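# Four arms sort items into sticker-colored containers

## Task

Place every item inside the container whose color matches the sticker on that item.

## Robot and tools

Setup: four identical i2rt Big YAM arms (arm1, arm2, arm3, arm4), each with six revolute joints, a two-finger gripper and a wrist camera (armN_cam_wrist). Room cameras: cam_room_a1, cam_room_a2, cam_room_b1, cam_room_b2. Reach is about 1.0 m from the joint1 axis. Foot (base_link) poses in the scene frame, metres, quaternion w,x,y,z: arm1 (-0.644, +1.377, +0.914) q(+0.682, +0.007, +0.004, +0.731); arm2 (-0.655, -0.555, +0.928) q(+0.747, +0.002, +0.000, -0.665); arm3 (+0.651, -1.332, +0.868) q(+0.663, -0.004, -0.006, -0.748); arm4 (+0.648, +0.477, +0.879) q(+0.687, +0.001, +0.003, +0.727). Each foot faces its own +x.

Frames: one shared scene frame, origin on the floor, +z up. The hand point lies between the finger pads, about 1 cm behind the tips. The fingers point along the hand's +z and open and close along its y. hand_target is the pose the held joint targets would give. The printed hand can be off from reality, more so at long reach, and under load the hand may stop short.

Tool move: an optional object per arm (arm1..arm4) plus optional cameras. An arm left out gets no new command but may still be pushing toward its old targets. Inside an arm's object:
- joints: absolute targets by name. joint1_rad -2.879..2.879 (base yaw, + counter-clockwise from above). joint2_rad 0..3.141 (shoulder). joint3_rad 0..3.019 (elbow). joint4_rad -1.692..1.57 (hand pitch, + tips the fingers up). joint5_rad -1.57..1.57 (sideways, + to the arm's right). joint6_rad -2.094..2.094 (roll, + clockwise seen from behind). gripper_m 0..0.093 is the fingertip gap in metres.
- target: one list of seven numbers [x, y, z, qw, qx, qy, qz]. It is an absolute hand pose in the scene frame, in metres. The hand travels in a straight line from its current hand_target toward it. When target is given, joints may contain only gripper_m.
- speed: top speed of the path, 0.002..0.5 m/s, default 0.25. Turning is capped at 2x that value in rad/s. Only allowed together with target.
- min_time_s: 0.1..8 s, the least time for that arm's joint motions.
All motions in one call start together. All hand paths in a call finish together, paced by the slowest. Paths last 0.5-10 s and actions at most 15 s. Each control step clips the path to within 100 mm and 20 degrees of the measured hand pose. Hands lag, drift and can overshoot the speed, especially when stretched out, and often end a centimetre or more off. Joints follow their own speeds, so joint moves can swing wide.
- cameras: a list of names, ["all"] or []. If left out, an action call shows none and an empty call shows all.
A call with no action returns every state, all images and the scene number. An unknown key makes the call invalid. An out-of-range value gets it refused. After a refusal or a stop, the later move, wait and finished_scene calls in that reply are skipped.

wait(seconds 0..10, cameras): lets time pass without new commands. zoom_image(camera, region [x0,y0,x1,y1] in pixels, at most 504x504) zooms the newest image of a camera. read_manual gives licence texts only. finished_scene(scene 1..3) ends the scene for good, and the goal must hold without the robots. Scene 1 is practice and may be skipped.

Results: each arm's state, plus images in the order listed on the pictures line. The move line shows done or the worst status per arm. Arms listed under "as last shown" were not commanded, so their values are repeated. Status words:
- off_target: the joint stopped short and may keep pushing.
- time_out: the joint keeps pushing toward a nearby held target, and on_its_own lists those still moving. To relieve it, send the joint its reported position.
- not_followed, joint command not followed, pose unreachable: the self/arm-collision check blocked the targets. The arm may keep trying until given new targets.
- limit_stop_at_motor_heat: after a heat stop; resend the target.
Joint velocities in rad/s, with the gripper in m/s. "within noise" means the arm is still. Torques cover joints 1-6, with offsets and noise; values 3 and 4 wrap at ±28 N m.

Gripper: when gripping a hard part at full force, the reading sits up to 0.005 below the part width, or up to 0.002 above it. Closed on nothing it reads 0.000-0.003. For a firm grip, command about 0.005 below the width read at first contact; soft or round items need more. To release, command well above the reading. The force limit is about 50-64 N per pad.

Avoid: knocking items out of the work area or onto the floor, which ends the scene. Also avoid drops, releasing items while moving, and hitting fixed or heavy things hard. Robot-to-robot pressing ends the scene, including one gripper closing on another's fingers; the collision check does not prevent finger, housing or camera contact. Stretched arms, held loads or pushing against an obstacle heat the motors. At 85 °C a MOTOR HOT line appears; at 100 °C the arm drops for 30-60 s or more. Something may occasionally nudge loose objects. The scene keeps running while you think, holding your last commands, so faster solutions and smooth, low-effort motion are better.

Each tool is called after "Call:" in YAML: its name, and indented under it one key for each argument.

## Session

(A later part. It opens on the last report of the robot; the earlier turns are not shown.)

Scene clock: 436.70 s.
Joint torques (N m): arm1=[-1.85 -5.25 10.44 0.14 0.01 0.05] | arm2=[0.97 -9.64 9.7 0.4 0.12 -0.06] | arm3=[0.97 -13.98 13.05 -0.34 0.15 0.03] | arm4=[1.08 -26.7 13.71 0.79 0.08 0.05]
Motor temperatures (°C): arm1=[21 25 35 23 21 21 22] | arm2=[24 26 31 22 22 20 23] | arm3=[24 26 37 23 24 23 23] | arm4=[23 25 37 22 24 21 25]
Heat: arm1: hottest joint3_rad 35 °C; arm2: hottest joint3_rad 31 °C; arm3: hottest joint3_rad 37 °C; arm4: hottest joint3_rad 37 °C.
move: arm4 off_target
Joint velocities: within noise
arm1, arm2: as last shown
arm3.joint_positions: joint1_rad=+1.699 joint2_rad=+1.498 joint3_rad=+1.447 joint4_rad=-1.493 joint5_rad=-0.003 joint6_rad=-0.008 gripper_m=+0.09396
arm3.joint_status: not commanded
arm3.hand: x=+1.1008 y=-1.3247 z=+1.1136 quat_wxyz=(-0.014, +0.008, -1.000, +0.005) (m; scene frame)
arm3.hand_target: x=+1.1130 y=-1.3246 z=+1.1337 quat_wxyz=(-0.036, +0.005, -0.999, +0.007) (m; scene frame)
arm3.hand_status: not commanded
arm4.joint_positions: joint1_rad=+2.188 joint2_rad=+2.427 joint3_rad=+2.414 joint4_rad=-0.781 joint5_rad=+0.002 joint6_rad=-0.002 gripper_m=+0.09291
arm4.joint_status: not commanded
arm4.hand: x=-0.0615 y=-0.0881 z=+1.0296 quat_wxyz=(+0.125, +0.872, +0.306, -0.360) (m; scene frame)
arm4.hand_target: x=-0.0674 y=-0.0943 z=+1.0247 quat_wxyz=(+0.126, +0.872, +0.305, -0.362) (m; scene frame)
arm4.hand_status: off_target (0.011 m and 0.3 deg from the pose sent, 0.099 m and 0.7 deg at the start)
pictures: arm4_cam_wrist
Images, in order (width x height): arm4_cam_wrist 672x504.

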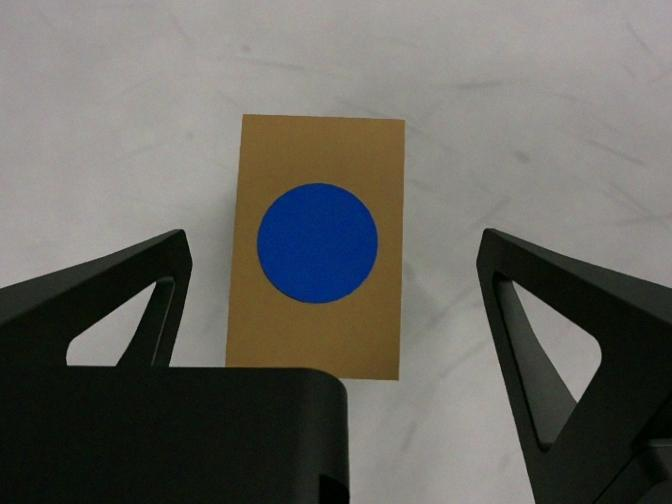

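Call:
move:
  arm4: {"target":[-0.069,-0.096,1.004,-0.126,-0.872,-0.305,0.3615],"speed":0.06}

Call:
move:
  arm4: {"joints":{"gripper_m":0.036}}
  cameras: ["arm4_cam_wrist"]

Call:
move:
  arm4: {"target":[-0.01,-0.048,1.09,-0.126,-0.872,-0.305,0.3615],"speed":0.1}
  cameras: ["arm4_cam_wrist"]

Scene clock: 441.20 s.
Joint torques (N m): arm1=[-1.38 -5.6 10.48 0.1 0.07 0.06] | arm2=[0.85 -9.64 9.72 0.38 0.12 -0.06] | arm3=[1.08 -13.92 13.05 -0.31 0.15 0.03] | arm4=[0.73 -26.4 10.59 1.7 0.1 0.09]
Motor temperatures (°C): arm1=[21 25 35 23 21 21 22] | arm2=[24 26 31 22 22 20 23] | arm3=[24 26 37 23 24 23 23] | arm4=[23 25 39 22 24 21 25]
Heat: arm1: hottest joint3_rad 35 °C; arm2: hottest joint3_rad 31 °C; arm3: hottest joint3_rad 37 °C; arm4: hottest joint3_rad 39 °C.
move: arm4 off_target
Joint velocities: within noise
arm1, arm2, arm3: as last shown
arm4.joint_positions: joint1_rad=+2.188 joint2_rad=+2.427 joint3_rad=+2.414 joint4_rad=-0.765 joint5_rad=+0.002 joint6_rad=-0.002 gripper_m=+0.09291
arm4.joint_status: not commanded
arm4.hand: x=-0.0638 y=-0.0899 z=+1.0326 quat_wxyz=(+0.127, +0.869, +0.305, -0.367) (m; scene frame)
arm4.hand_target: x=-0.0676 y=-0.0946 z=+1.0040 quat_wxyz=(+0.126, +0.872, +0.305, -0.362) (m; scene frame)
arm4.hand_status: off_target (0.030 m and 0.8 deg from the pose sent, 0.028 m and 0.2 deg at the start)
pictures: none

Scene clock: 441.83 s.
Joint torques (N m): arm1=[-1.9 -5.6 10.48 0.08 -0.01 0.04] | arm2=[0.79 -9.7 9.7 0.39 0.12 -0.05] | arm3=[1.2 -13.98 13.03 -0.35 0.14 0.02] | arm4=[0.85 -26.4 10.41 1.72 0.1 0.07]
Motor temperatures (°C): arm1=[21 25 35 23 21 21 22] | arm2=[24 26 31 22 22 20 23] | arm3=[24 26 37 23 24 23 23] | arm4=[23 26 39 22 24 21 25]
Heat: arm1: hottest joint3_rad 35 °C; arm2: hottest joint3_rad 31 °C; arm3: hottest joint3_rad 37 °C; arm4: hottest joint3_rad 39 °C.
move: arm4 off_target
Joint velocities: within noise
arm1, arm2, arm3: as last shown
arm4.joint_positions: joint1_rad=+2.188 joint2_rad=+2.427 joint3_rad=+2.414 joint4_rad=-0.764 joint5_rad=+0.002 joint6_rad=-0.002 gripper_m=+0.04456
arm4.joint_status: gripper_m off_target (ended at +0.04459, target +0.03600)
arm4.hand: x=-0.0639 y=-0.0900 z=+1.0327 quat_wxyz=(+0.127, +0.869, +0.305, -0.368) (m; scene frame)
arm4.hand_target: x=-0.0676 y=-0.0947 z=+1.0040 quat_wxyz=(+0.126, +0.872, +0.305, -0.362) (m; scene frame)
arm4.hand_status: not commanded
pictures: arm4_cam_wrist
Images, in order (width x height): arm4_cam_wrist 672x504.

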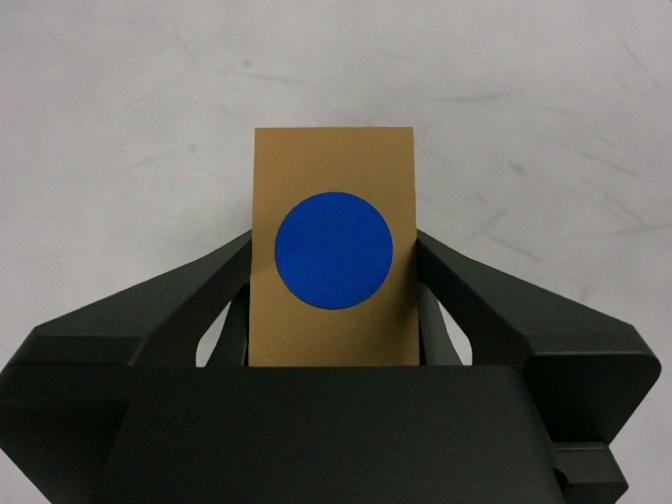

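Scene clock: 443.73 s.
Joint torques (N m): arm1=[-1.55 -5.13 10.4 0.17 0.04 0.03] | arm2=[0.91 -9.64 9.7 0.38 0.12 -0.06] | arm3=[1.14 -14.04 13.04 -0.32 0.14 0.04] | arm4=[0.97 -27.63 9.33 1.4 0.1 0.11]
Motor temperatures (°C): arm1=[21 25 35 23 21 21 22] | arm2=[24 26 31 22 22 20 23] | arm3=[24 26 37 23 24 23 23] | arm4=[23 26 39 22 24 21 25]
Heat: arm1: hottest joint3_rad 35 °C; arm2: hottest joint3_rad 31 °C; arm3: hottest joint3_rad 37 °C; arm4: hottest joint3_rad 39 °C.
move: arm4 done
Joint velocities: within noise
arm1, arm2, arm3: as last shown
arm4.joint_positions: joint1_rad=+2.188 joint2_rad=+2.165 joint3_rad=+2.090 joint4_rad=-0.731 joint5_rad=+0.002 joint6_rad=-0.002 gripper_m=+0.04456
arm4.joint_status: not commanded
arm4.hand: x=-0.0102 y=-0.0471 z=+1.0823 quat_wxyz=(+0.123, +0.875, +0.307, -0.355) (m; scene frame)
arm4.hand_target: x=-0.0101 y=-0.0479 z=+1.0902 quat_wxyz=(+0.126, +0.872, +0.305, -0.362) (m; scene frame)
arm4.hand_status: done (0.008 m and 0.9 deg from the pose sent, 0.089 m and 0.8 deg at the start)
pictures: arm4_cam_wrist
Images, in order (width x height): arm4_cam_wrist 672x504.

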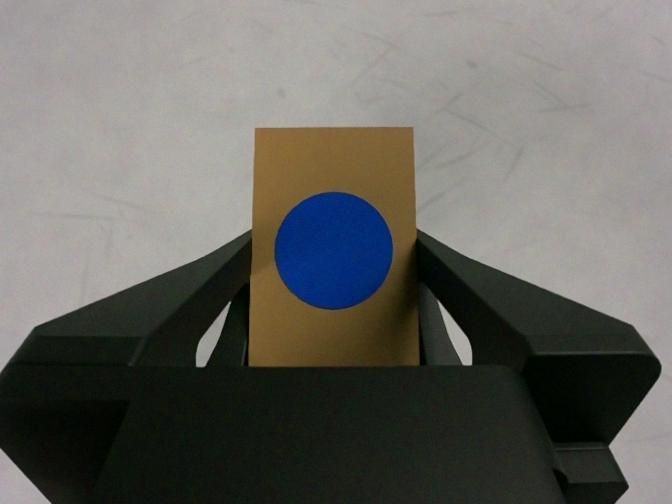

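Call:
move:
  arm4: {"target":[0.29,0.19,1.14,-0.126,-0.872,-0.305,0.3615],"speed":0.2}

Call:
move:
  arm4: {"joints":{"joint2_rad":0.8,"joint3_rad":0.85,"joint4_rad":-0.835},"min_time_s":1.5}

Call:
move:
  arm4: {"joints":{"joint1_rad":-1.8},"min_time_s":4.5}

Call:
move:
  arm4: {"target":[1.14,0.395,0.95,0.3815,0.079,0.920,-0.0327],"speed":0.2}
  cameras: ["arm4_cam_wrist","cam_room_a2"]

Scene clock: 460.03 s.
Joint torques (N m): arm1=[-2.2 -5.54 10.4 -0.06 0.01 0.04] | arm2=[0.97 -9.58 9.66 0.35 0.11 -0.06] | arm3=[1.03 -14.04 13.05 -0.32 0.15 0.04] | arm4=[1.55 -8.59 9.37 0.72 0.19 0.09]
Motor temperatures (°C): arm1=[21 25 35 23 21 21 22] | arm2=[24 26 31 22 22 20 23] | arm3=[24 26 37 23 24 23 23] | arm4=[23 26 38 22 24 21 26]
Heat: arm1: hottest joint3_rad 35 °C; arm2: hottest joint3_rad 31 °C; arm3: hottest joint3_rad 37 °C; arm4: hottest joint3_rad 38 °C.
move: arm4 done
Joint velocities: within noise
arm1, arm2, arm3: as last shown
arm4.joint_positions: joint1_rad=+2.188 joint2_rad=+1.096 joint3_rad=+0.929 joint4_rad=-0.613 joint5_rad=+0.002 joint6_rad=-0.002 gripper_m=+0.04456
arm4.joint_status: not commanded
arm4.hand: x=+0.2875 y=+0.1905 z=+1.1420 quat_wxyz=(+0.127, +0.870, +0.305, -0.366) (m; scene frame)
arm4.hand_target: x=+0.2899 y=+0.1901 z=+1.1402 quat_wxyz=(+0.126, +0.872, +0.305, -0.362) (m; scene frame)
arm4.hand_status: done (0.003 m and 0.6 deg from the pose sent, 0.387 m and 0.9 deg at the start)
pictures: none

Scene clock: 461.90 s.
Joint torques (N m): arm1=[-2.32 -5.36 10.65 0.21 0.04 0.03] | arm2=[0.79 -9.76 9.69 0.4 0.11 -0.05] | arm3=[1.03 -13.86 13.05 -0.32 0.15 0.03] | arm4=[1.2 -4.54 9.36 0.73 0.18 0.1]
Motor temperatures (°C): arm1=[21 25 35 23 21 21 22] | arm2=[24 26 31 22 22 20 23] | arm3=[24 26 37 23 24 23 23] | arm4=[23 26 38 22 24 21 26]
Heat: arm1: hottest joint3_rad 35 °C; arm2: hottest joint3_rad 31 °C; arm3: hottest joint3_rad 37 °C; arm4: hottest joint3_rad 38 °C.
move: arm4 done
Joint velocities: within noise
arm1.joint_positions: joint1_rad=-2.221 joint2_rad=+1.177 joint3_rad=+0.935 joint4_rad=-1.317 joint5_rad=-0.007 joint6_rad=-0.001 gripper_m=+0.08996
arm1.joint_status: not commanded
arm1.hand: x=-0.3791 y=+1.2055 z=+1.0765 quat_wxyz=(+0.001, -0.286, -0.958, -0.001) (m; scene frame)
arm1.hand_target: x=-0.3800 y=+1.2050 z=+1.0800 quat_wxyz=(+0.000, -0.288, -0.958, +0.000) (m; scene frame)
arm1.hand_status: not commanded
arm2.joint_positions: joint1_rad=+2.120 joint2_rad=+1.225 joint3_rad=+0.970 joint4_rad=-1.297 joint5_rad=-0.002 joint6_rad=+0.014 gripper_m=+0.07992
arm2.joint_status: not commanded
arm2.hand: x=-0.3947 y=-0.3510 z=+1.0950 quat_wxyz=(-0.010, +0.320, -0.947, -0.005) (m; scene frame)
arm2.hand_target: x=-0.4000 y=-0.3549 z=+1.0900 quat_wxyz=(+0.000, +0.327, -0.945, +0.000) (m; scene frame)
arm2.hand_status: not commanded
arm3: as last shown
arm4.joint_positions: joint1_rad=+2.188 joint2_rad=+0.808 joint3_rad=+0.854 joint4_rad=-0.825 joint5_rad=+0.002 joint6_rad=-0.002 gripper_m=+0.04456
arm4.joint_status: all done
arm4.hand: x=+0.3618 y=+0.2498 z=+1.1756 quat_wxyz=(+0.127, +0.870, +0.305, -0.367) (m; scene frame)
arm4.hand_target: x=+0.3655 y=+0.2510 z=+1.1744 quat_wxyz=(+0.127, +0.871, +0.305, -0.364) (m; scene frame)
arm4.hand_status: not commanded
pictures: none

Scene clock: 466.73 s.
Joint torques (N m): arm1=[-2.14 -5.48 10.47 0.16 0.04 0.04] | arm2=[0.85 -9.58 9.68 0.36 0.12 -0.05] | arm3=[1.32 -13.98 13.01 -0.34 0.15 0.03] | arm4=[0.67 -4.6 9.21 0.79 0.11 0.1]
Motor temperatures (°C): arm1=[21 25 35 23 21 21 22] | arm2=[24 26 31 22 22 20 23] | arm3=[24 26 37 23 24 23 23] | arm4=[23 26 38 22 24 21 26]
Heat: arm1: hottest joint3_rad 35 °C; arm2: hottest joint3_rad 31 °C; arm3: hottest joint3_rad 37 °C; arm4: hottest joint3_rad 38 °C.
move: arm4 done
Joint velocities: within noise
arm1, arm2, arm3: as last shown
arm4.joint_positions: joint1_rad=-1.799 joint2_rad=+0.808 joint3_rad=+0.854 joint4_rad=-0.825 joint5_rad=+0.004 joint6_rad=-0.002 gripper_m=+0.04458
arm4.joint_status: all done
arm4.hand: x=+1.0109 y=+0.4144 z=+1.1719 quat_wxyz=(-0.382, -0.078, -0.920, +0.037) (m; scene frame)
arm4.hand_target: x=+1.0073 y=+0.4146 z=+1.1708 quat_wxyz=(-0.379, -0.082, -0.921, +0.036) (m; scene frame)
arm4.hand_status: not commanded
pictures: none

Scene clock: 468.70 s.
Joint torques (N m): arm1=[-2.08 -5.77 10.33 0.12 0.06 0.01] | arm2=[0.79 -9.64 9.68 0.36 0.11 -0.06] | arm3=[1.14 -14.04 13.01 -0.31 0.15 0.03] | arm4=[1.32 -11.16 7.88 1.76 -0.01 0.11]
Motor temperatures (°C): arm1=[21 25 35 23 21 21 22] | arm2=[24 26 31 22 22 20 23] | arm3=[24 26 37 23 24 23 23] | arm4=[23 26 38 22 24 21 26]
Heat: arm1: hottest joint3_rad 35 °C; arm2: hottest joint3_rad 31 °C; arm3: hottest joint3_rad 37 °C; arm4: hottest joint3_rad 38 °C.
move: arm4 off_target
Joint velocities: within noise
arm1, arm2, arm3: as last shown
arm4.joint_positions: joint1_rad=-1.799 joint2_rad=+1.462 joint3_rad=+0.677 joint4_rad=-0.028 joint5_rad=+0.004 joint6_rad=-0.002 gripper_m=+0.04458
arm4.joint_status: not commanded
arm4.hand: x=+1.1296 y=+0.3928 z=+0.9413 quat_wxyz=(-0.366, -0.079, -0.926, +0.036) (m; scene frame)
arm4.hand_target: x=+1.1397 y=+0.3951 z=+0.9501 quat_wxyz=(-0.382, -0.079, -0.920, +0.032) (m; scene frame)
arm4.hand_status: off_target (0.014 m and 1.9 deg from the pose sent, 0.257 m and 0.5 deg at the start)
pictures: arm4_cam_wrist, cam_room_a2
Images, in order (width x height): arm4_cam_wrist 672x504, cam_room_a2 672x504.

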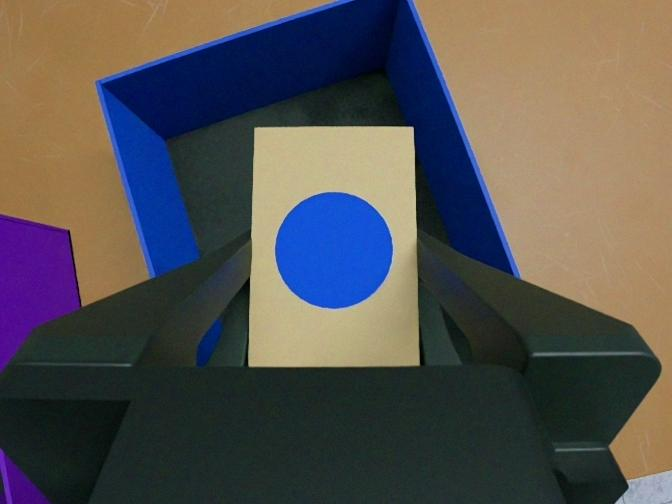

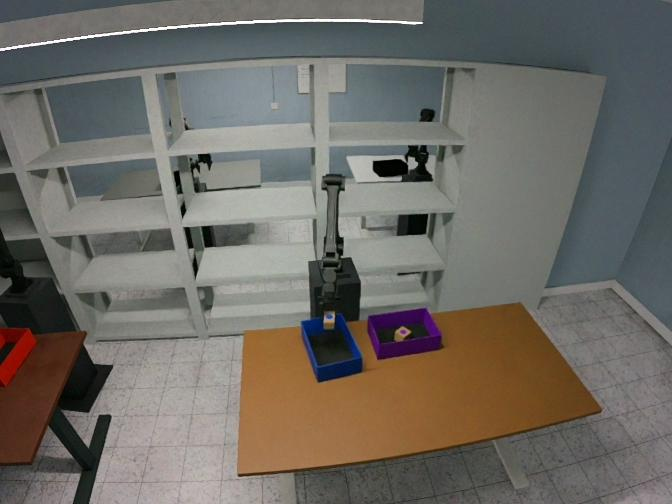

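Call:
move:
  arm4: {"target":[1.155,0.397,0.82,0.3815,0.079,0.920,-0.0327],"speed":0.15}
  cameras: ["arm4_cam_wrist","cam_room_a2"]

Call:
zoom_image:
  camera: "cam_room_a2"
  region: [260, 250, 400, 400]

Scene clock: 473.33 s.
Joint torques (N m): arm1=[-2.43 -5.25 10.45 0.06 0.07 0.05] | arm2=[0.91 -9.52 9.66 0.34 0.12 -0.05] | arm3=[1.14 -14.04 13.04 -0.35 0.14 0.04] | arm4=[1.67 -13.8 5.01 1.84 0.21 0.17]
Motor temperatures (°C): arm1=[21 25 35 23 21 21 22] | arm2=[24 26 31 22 22 20 23] | arm3=[24 26 37 23 24 23 23] | arm4=[23 26 38 22 24 21 26]
Heat: arm1: hottest joint3_rad 35 °C; arm2: hottest joint3_rad 31 °C; arm3: hottest joint3_rad 37 °C; arm4: hottest joint3_rad 38 °C.
move: arm4 done
Joint velocities: within noise
arm1, arm2: as last shown
arm3.joint_positions: joint1_rad=+1.699 joint2_rad=+1.498 joint3_rad=+1.447 joint4_rad=-1.493 joint5_rad=-0.003 joint6_rad=-0.008 gripper_m=+0.09396
arm3.joint_status: not commanded
arm3.hand: x=+1.1008 y=-1.3247 z=+1.1136 quat_wxyz=(-0.014, +0.008, -1.000, +0.005) (m; scene frame)
arm3.hand_target: x=+1.1130 y=-1.3246 z=+1.1337 quat_wxyz=(-0.036, +0.005, -0.999, +0.007) (m; scene frame)
arm3.hand_status: not commanded
arm4.joint_positions: joint1_rad=-1.789 joint2_rad=+1.857 joint3_rad=+0.660 joint4_rad=+0.394 joint5_rad=+0.007 joint6_rad=+0.002 gripper_m=+0.04458
arm4.joint_status: not commanded
arm4.hand: x=+1.1460 y=+0.3942 z=+0.8172 quat_wxyz=(-0.371, -0.076, -0.925, +0.035) (m; scene frame)
arm4.hand_target: x=+1.1547 y=+0.3970 z=+0.8201 quat_wxyz=(-0.381, -0.079, -0.920, +0.033) (m; scene frame)
arm4.hand_status: done (0.010 m and 1.4 deg from the pose sent, 0.124 m and 1.9 deg at the start)
pictures: arm4_cam_wrist, cam_room_a2
Images, in order (width x height): arm4_cam_wrist 672x504, cam_room_a2 672x504.

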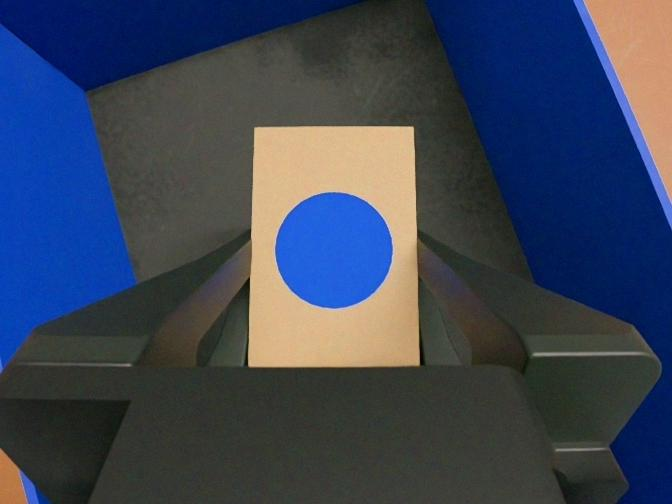

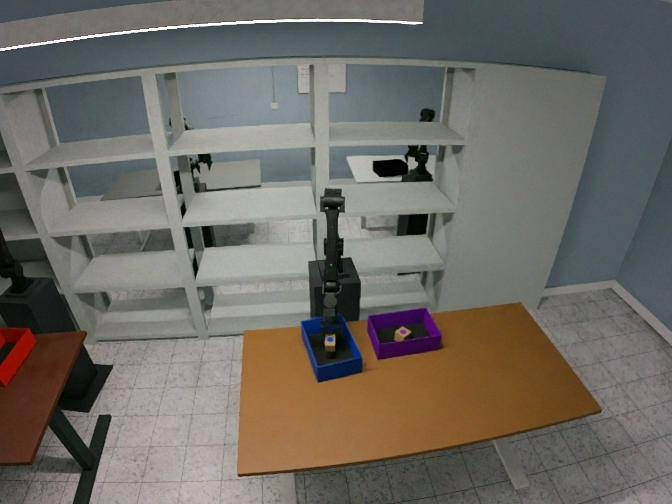

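Scaled by 3.360.

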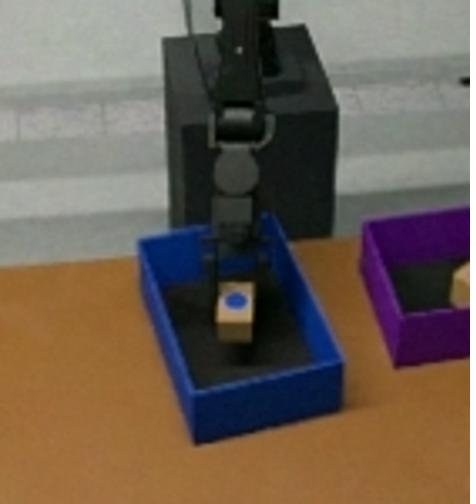

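Call:
move:
  arm4: {"target":[1.155,0.397,0.775,0.3815,0.079,0.920,-0.0327],"speed":0.08}

Call:
move:
  arm4: {"target":[1.155,0.397,0.75,0.3815,0.079,0.920,-0.0327],"speed":0.05}
  cameras: ["cam_room_a2"]

Call:
zoom_image:
  camera: "cam_room_a2"
  region: [260, 250, 400, 400]

Scene clock: 478.53 s.
Joint torques (N m): arm1=[-1.61 -5.3 10.52 0.17 0.06 0.07] | arm2=[0.91 -9.64 9.69 0.39 0.12 -0.06] | arm3=[1.2 -13.92 13.05 -0.35 0.15 0.04] | arm4=[1.26 -14.04 4.68 1.74 0.22 0.17]
Motor temperatures (°C): arm1=[21 25 35 23 21 21 22] | arm2=[24 26 31 22 22 20 23] | arm3=[24 26 37 23 24 23 23] | arm4=[23 26 37 22 24 21 26]
Heat: arm1: hottest joint3_rad 35 °C; arm2: hottest joint3_rad 31 °C; arm3: hottest joint3_rad 37 °C; arm4: hottest joint3_rad 37 °C.
move: arm4 off_target
Joint velocities: within noise
arm1, arm2, arm3: as last shown
arm4.joint_positions: joint1_rad=-1.788 joint2_rad=+1.997 joint3_rad=+0.661 joint4_rad=+0.527 joint5_rad=+0.007 joint6_rad=+0.003 gripper_m=+0.04458
arm4.joint_status: not commanded
arm4.hand: x=+1.1409 y=+0.3950 z=+0.7733 quat_wxyz=(-0.368, -0.077, -0.926, +0.034) (m; scene frame)
arm4.hand_target: x=+1.1546 y=+0.3972 z=+0.7753 quat_wxyz=(-0.381, -0.079, -0.920, +0.033) (m; scene frame)
arm4.hand_status: off_target (0.014 m and 1.7 deg from the pose sent, 0.043 m and 1.4 deg at the start)
pictures: none

Scene clock: 479.53 s.
Joint torques (N m): arm1=[-2.67 -5.6 10.29 0.08 0.05 0.02] | arm2=[0.79 -9.7 9.68 0.38 0.12 -0.06] | arm3=[1.2 -14.04 13.03 -0.36 0.15 0.03] | arm4=[1.26 -13.45 3.92 1.77 0.21 0.16]
Motor temperatures (°C): arm1=[21 25 35 23 21 21 22] | arm2=[24 26 31 22 22 20 23] | arm3=[24 26 37 23 24 23 23] | arm4=[23 26 36 22 24 21 26]
Heat: arm1: hottest joint3_rad 35 °C; arm2: hottest joint3_rad 31 °C; arm3: hottest joint3_rad 37 °C; arm4: hottest joint3_rad 36 °C.
move: arm4 done
Joint velocities: within noise
arm1, arm2, arm3: as last shown
arm4.joint_positions: joint1_rad=-1.788 joint2_rad=+2.069 joint3_rad=+0.682 joint4_rad=+0.597 joint5_rad=+0.007 joint6_rad=+0.004 gripper_m=+0.04458
arm4.joint_status: not commanded
arm4.hand: x=+1.1472 y=+0.3939 z=+0.7558 quat_wxyz=(-0.377, -0.077, -0.922, +0.035) (m; scene frame)
arm4.hand_target: x=+1.1547 y=+0.3970 z=+0.7502 quat_wxyz=(-0.382, -0.079, -0.920, +0.033) (m; scene frame)
arm4.hand_status: done (0.010 m and 0.7 deg from the pose sent, 0.027 m and 1.7 deg at the start)
pictures: cam_room_a2
Images, in order (width x height): cam_room_a2 672x504.

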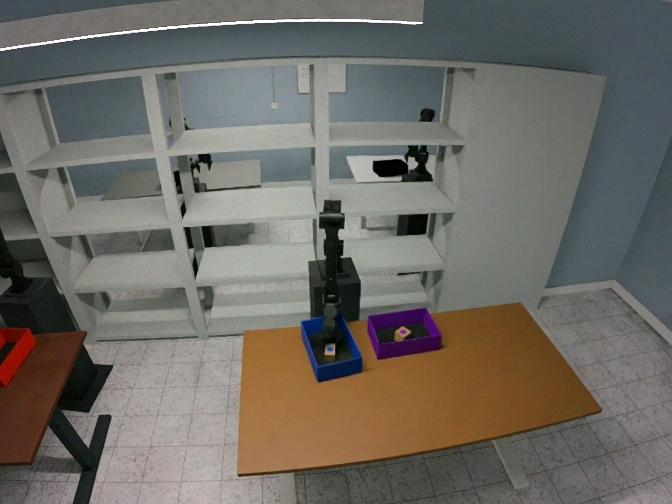

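Scaled by 3.360.

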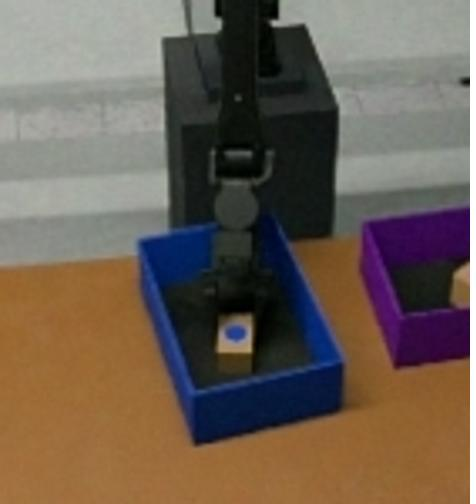

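Call:
move:
  arm4: {"target":[1.155,0.397,0.73,0.3815,0.079,0.920,-0.0327],"speed":0.05}

Call:
move:
  arm4: {"target":[1.155,0.397,0.715,0.3815,0.079,0.920,-0.0327],"speed":0.05}
  cameras: ["cam_room_a2"]

Call:
zoom_image:
  camera: "cam_room_a2"
  region: [260, 250, 400, 400]

Scene clock: 483.73 s.
Joint torques (N m): arm1=[-1.61 -5.54 10.33 0.06 0.06 0.06] | arm2=[0.73 -9.64 9.66 0.35 0.11 -0.06] | arm3=[1.08 -13.92 13.04 -0.32 0.15 0.03] | arm4=[1.61 -10.93 3.32 1.17 0.23 0.13]
Motor temperatures (°C): arm1=[21 25 35 23 21 21 22] | arm2=[24 26 31 22 22 20 23] | arm3=[24 26 37 23 24 23 23] | arm4=[23 26 36 22 24 21 26]
Heat: arm1: hottest joint3_rad 35 °C; arm2: hottest joint3_rad 31 °C; arm3: hottest joint3_rad 37 °C; arm4: hottest joint3_rad 36 °C.
move: arm4 off_target
Joint velocities: within noise
arm1, arm2, arm3: as last shown
arm4.joint_positions: joint1_rad=-1.788 joint2_rad=+2.104 joint3_rad=+0.703 joint4_rad=+0.663 joint5_rad=+0.007 joint6_rad=+0.005 gripper_m=+0.04458
arm4.joint_status: not commanded
arm4.hand: x=+1.1613 y=+0.3915 z=+0.7558 quat_wxyz=(-0.401, -0.077, -0.912, +0.037) (m; scene frame)
arm4.hand_target: x=+1.1537 y=+0.3970 z=+0.7312 quat_wxyz=(-0.382, -0.079, -0.920, +0.033) (m; scene frame)
arm4.hand_status: off_target (0.027 m and 2.5 deg from the pose sent, 0.027 m and 0.7 deg at the start)
pictures: none

Scene clock: 484.70 s.
Joint torques (N m): arm1=[-1.96 -6.3 10.41 0.06 0.06 0.08] | arm2=[0.73 -9.52 9.68 0.36 0.12 -0.05] | arm3=[1.14 -13.92 13.05 -0.28 0.15 0.03] | arm4=[1.2 -9.76 2.82 0.77 0.23 0.17]
Motor temperatures (°C): arm1=[21 25 35 23 21 21 22] | arm2=[24 26 31 22 22 20 23] | arm3=[24 26 37 23 24 23 23] | arm4=[23 26 36 22 24 21 26]
Heat: arm1: hottest joint3_rad 35 °C; arm2: hottest joint3_rad 31 °C; arm3: hottest joint3_rad 37 °C; arm4: hottest joint3_rad 36 °C.
move: arm4 off_target
Joint velocities: within noise
arm1, arm2, arm3: as last shown
arm4.joint_positions: joint1_rad=-1.788 joint2_rad=+2.128 joint3_rad=+0.719 joint4_rad=+0.711 joint5_rad=+0.007 joint6_rad=+0.005 gripper_m=+0.04458
arm4.joint_status: not commanded
arm4.hand: x=+1.1713 y=+0.3899 z=+0.7564 quat_wxyz=(-0.419, -0.076, -0.904, +0.038) (m; scene frame)
arm4.hand_target: x=+1.1521 y=+0.3971 z=+0.7180 quat_wxyz=(-0.381, -0.079, -0.920, +0.033) (m; scene frame)
arm4.hand_status: off_target (0.045 m and 4.7 deg from the pose sent, 0.042 m and 2.5 deg at the start)
pictures: cam_room_a2
Images, in order (width x height): cam_room_a2 672x504.

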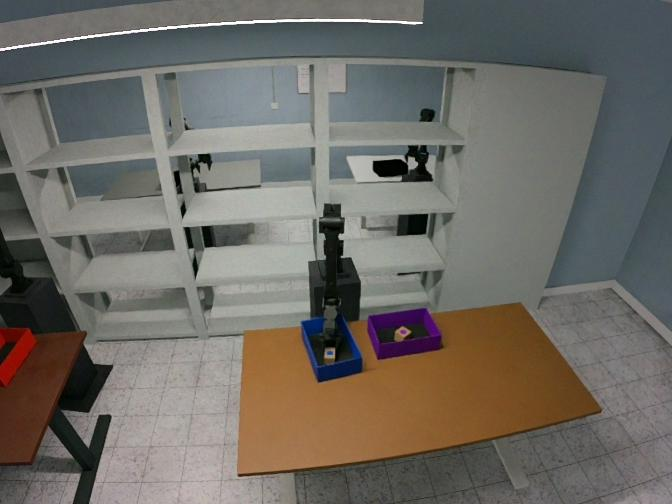

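Scaled by 3.360.

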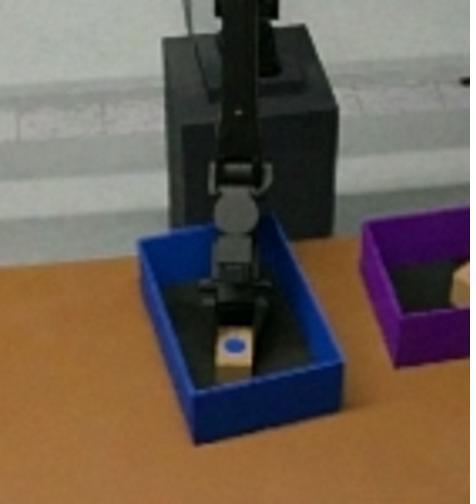

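Contact. Ease, release, retreat.

Call:
move:
  arm4: {"target":[1.162,0.392,0.752,0.3815,0.079,0.920,-0.0327],"speed":0.05}

Call:
move:
  arm4: {"joints":{"gripper_m":0.075}}

Call:
move:
  arm4: {"target":[1.07,0.40,0.95,0.3815,0.079,0.920,-0.0327],"speed":0.15}
  cameras: ["cam_room_a2","arm4_cam_wrist"]

Call:
zoom_image:
  camera: "cam_room_a2"
  region: [260, 250, 460, 400]

Scene clock: 490.30 s.
Joint torques (N m): arm1=[-1.96 -4.95 10.54 -0.02 0.06 0.07] | arm2=[0.85 -9.64 9.68 0.39 0.12 -0.05] | arm3=[1.08 -13.98 13 -0.31 0.15 0.02] | arm4=[0.73 -16.21 2.47 0.4 -0.02 0.08]
Motor temperatures (°C): arm1=[21 25 35 23 21 21 22] | arm2=[24 26 31 22 22 20 23] | arm3=[24 26 37 23 24 23 23] | arm4=[23 26 35 22 24 21 26]
Heat: arm1: hottest joint3_rad 35 °C; arm2: hottest joint3_rad 31 °C; arm3: hottest joint3_rad 37 °C; arm4: hottest joint3_rad 35 °C.
move: arm4 done
Joint velocities: within noise
arm1.joint_positions: joint1_rad=-2.221 joint2_rad=+1.177 joint3_rad=+0.935 joint4_rad=-1.317 joint5_rad=-0.007 joint6_rad=-0.001 gripper_m=+0.08996
arm1.joint_status: not commanded
arm1.hand: x=-0.3791 y=+1.2055 z=+1.0765 quat_wxyz=(+0.001, -0.286, -0.958, -0.001) (m; scene frame)
arm1.hand_target: x=-0.3800 y=+1.2050 z=+1.0800 quat_wxyz=(+0.000, -0.288, -0.958, +0.000) (m; scene frame)
arm1.hand_status: not commanded
arm2.joint_positions: joint1_rad=+2.120 joint2_rad=+1.225 joint3_rad=+0.970 joint4_rad=-1.297 joint5_rad=-0.002 joint6_rad=+0.014 gripper_m=+0.07992
arm2.joint_status: not commanded
arm2.hand: x=-0.3947 y=-0.3510 z=+1.0950 quat_wxyz=(-0.010, +0.320, -0.947, -0.005) (m; scene frame)
arm2.hand_target: x=-0.4000 y=-0.3549 z=+1.0900 quat_wxyz=(+0.000, +0.327, -0.945, +0.000) (m; scene frame)
arm2.hand_status: not commanded
arm3: as last shown
arm4.joint_positions: joint1_rad=-1.788 joint2_rad=+2.097 joint3_rad=+0.726 joint4_rad=+0.613 joint5_rad=+0.007 joint6_rad=+0.005 gripper_m=+0.04458
arm4.joint_status: not commanded
arm4.hand: x=+1.1666 y=+0.3907 z=+0.7556 quat_wxyz=(-0.392, -0.077, -0.916, +0.036) (m; scene frame)
arm4.hand_target: x=+1.1619 y=+0.3919 z=+0.7520 quat_wxyz=(-0.382, -0.079, -0.920, +0.033) (m; scene frame)
arm4.hand_status: done (0.006 m and 1.3 deg from the pose sent, 0.011 m and 4.7 deg at the start)
pictures: none

Scene clock: 490.83 s.
Joint torques (N m): arm1=[-2.14 -5.77 10.54 -0.01 0.04 0.09] | arm2=[0.91 -9.58 9.66 0.34 0.12 -0.05] | arm3=[1.2 -14.04 13.03 -0.32 0.13 0.03] | arm4=[1.03 -16.67 2.41 0.76 -0.04 0.07]
Motor temperatures (°C): arm1=[21 25 35 23 21 21 22] | arm2=[24 26 31 22 22 20 23] | arm3=[24 26 37 23 24 23 23] | arm4=[23 26 35 22 24 21 26]
Heat: arm1: hottest joint3_rad 35 °C; arm2: hottest joint3_rad 31 °C; arm3: hottest joint3_rad 37 °C; arm4: hottest joint3_rad 35 °C.
move: arm4 done
Joint velocities: within noise
arm1, arm2, arm3: as last shown
arm4.joint_positions: joint1_rad=-1.788 joint2_rad=+2.097 joint3_rad=+0.726 joint4_rad=+0.605 joint5_rad=+0.007 joint6_rad=+0.005 gripper_m=+0.07491
arm4.joint_status: all done
arm4.hand: x=+1.1651 y=+0.3909 z=+0.7540 quat_wxyz=(-0.388, -0.077, -0.918, +0.036) (m; scene frame)
arm4.hand_target: x=+1.1619 y=+0.3919 z=+0.7520 quat_wxyz=(-0.382, -0.079, -0.920, +0.033) (m; scene frame)
arm4.hand_status: not commanded
pictures: none

Scene clock: 492.93 s.
Joint torques (N m): arm1=[-2.37 -5.6 10.54 0.09 0.1 0] | arm2=[0.91 -9.76 9.65 0.36 0.12 -0.05] | arm3=[1.08 -14.04 13.03 -0.28 0.15 0.03] | arm4=[-0.09 -8.64 6.87 0.66 -0.04 -0.06]
Motor temperatures (°C): arm1=[21 25 35 23 21 21 22] | arm2=[24 26 31 22 22 20 23] | arm3=[24 26 37 23 24 23 23] | arm4=[23 26 35 22 24 21 26]
Heat: arm1: hottest joint3_rad 35 °C; arm2: hottest joint3_rad 31 °C; arm3: hottest joint3_rad 37 °C; arm4: hottest joint3_rad 35 °C.
move: arm4 done
Joint velocities: within noise
arm1, arm2, arm3: as last shown
arm4.joint_positions: joint1_rad=-1.804 joint2_rad=+1.277 joint3_rad=+0.515 joint4_rad=+0.000 joint5_rad=-0.010 joint6_rad=+0.003 gripper_m=+0.07491
arm4.joint_status: not commanded
arm4.hand: x=+1.0748 y=+0.4027 z=+0.9553 quat_wxyz=(-0.391, -0.080, -0.917, +0.031) (m; scene frame)
arm4.hand_target: x=+1.0700 y=+0.4001 z=+0.9501 quat_wxyz=(-0.382, -0.079, -0.920, +0.033) (m; scene frame)
arm4.hand_status: done (0.008 m and 1.1 deg from the pose sent, 0.218 m and 0.8 deg at the start)
pictures: arm4_cam_wrist, cam_room_a2
Images, in order (width x height): arm4_cam_wrist 672x504, cam_room_a2 672x504.

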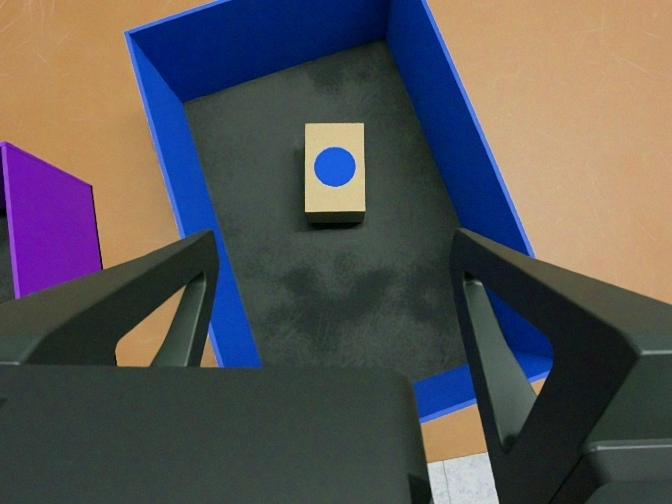

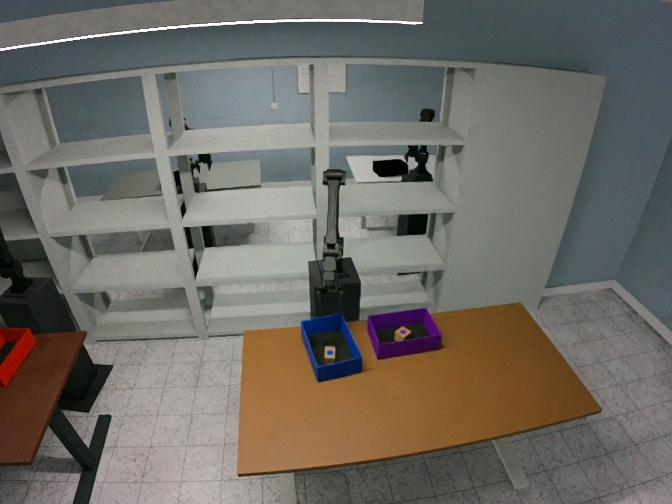

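Scaled by 2.520.

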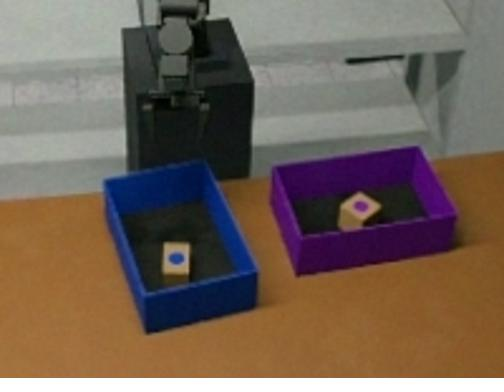

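Call:
finished_scene:
  scene: 1

The scene is finished: the task was done.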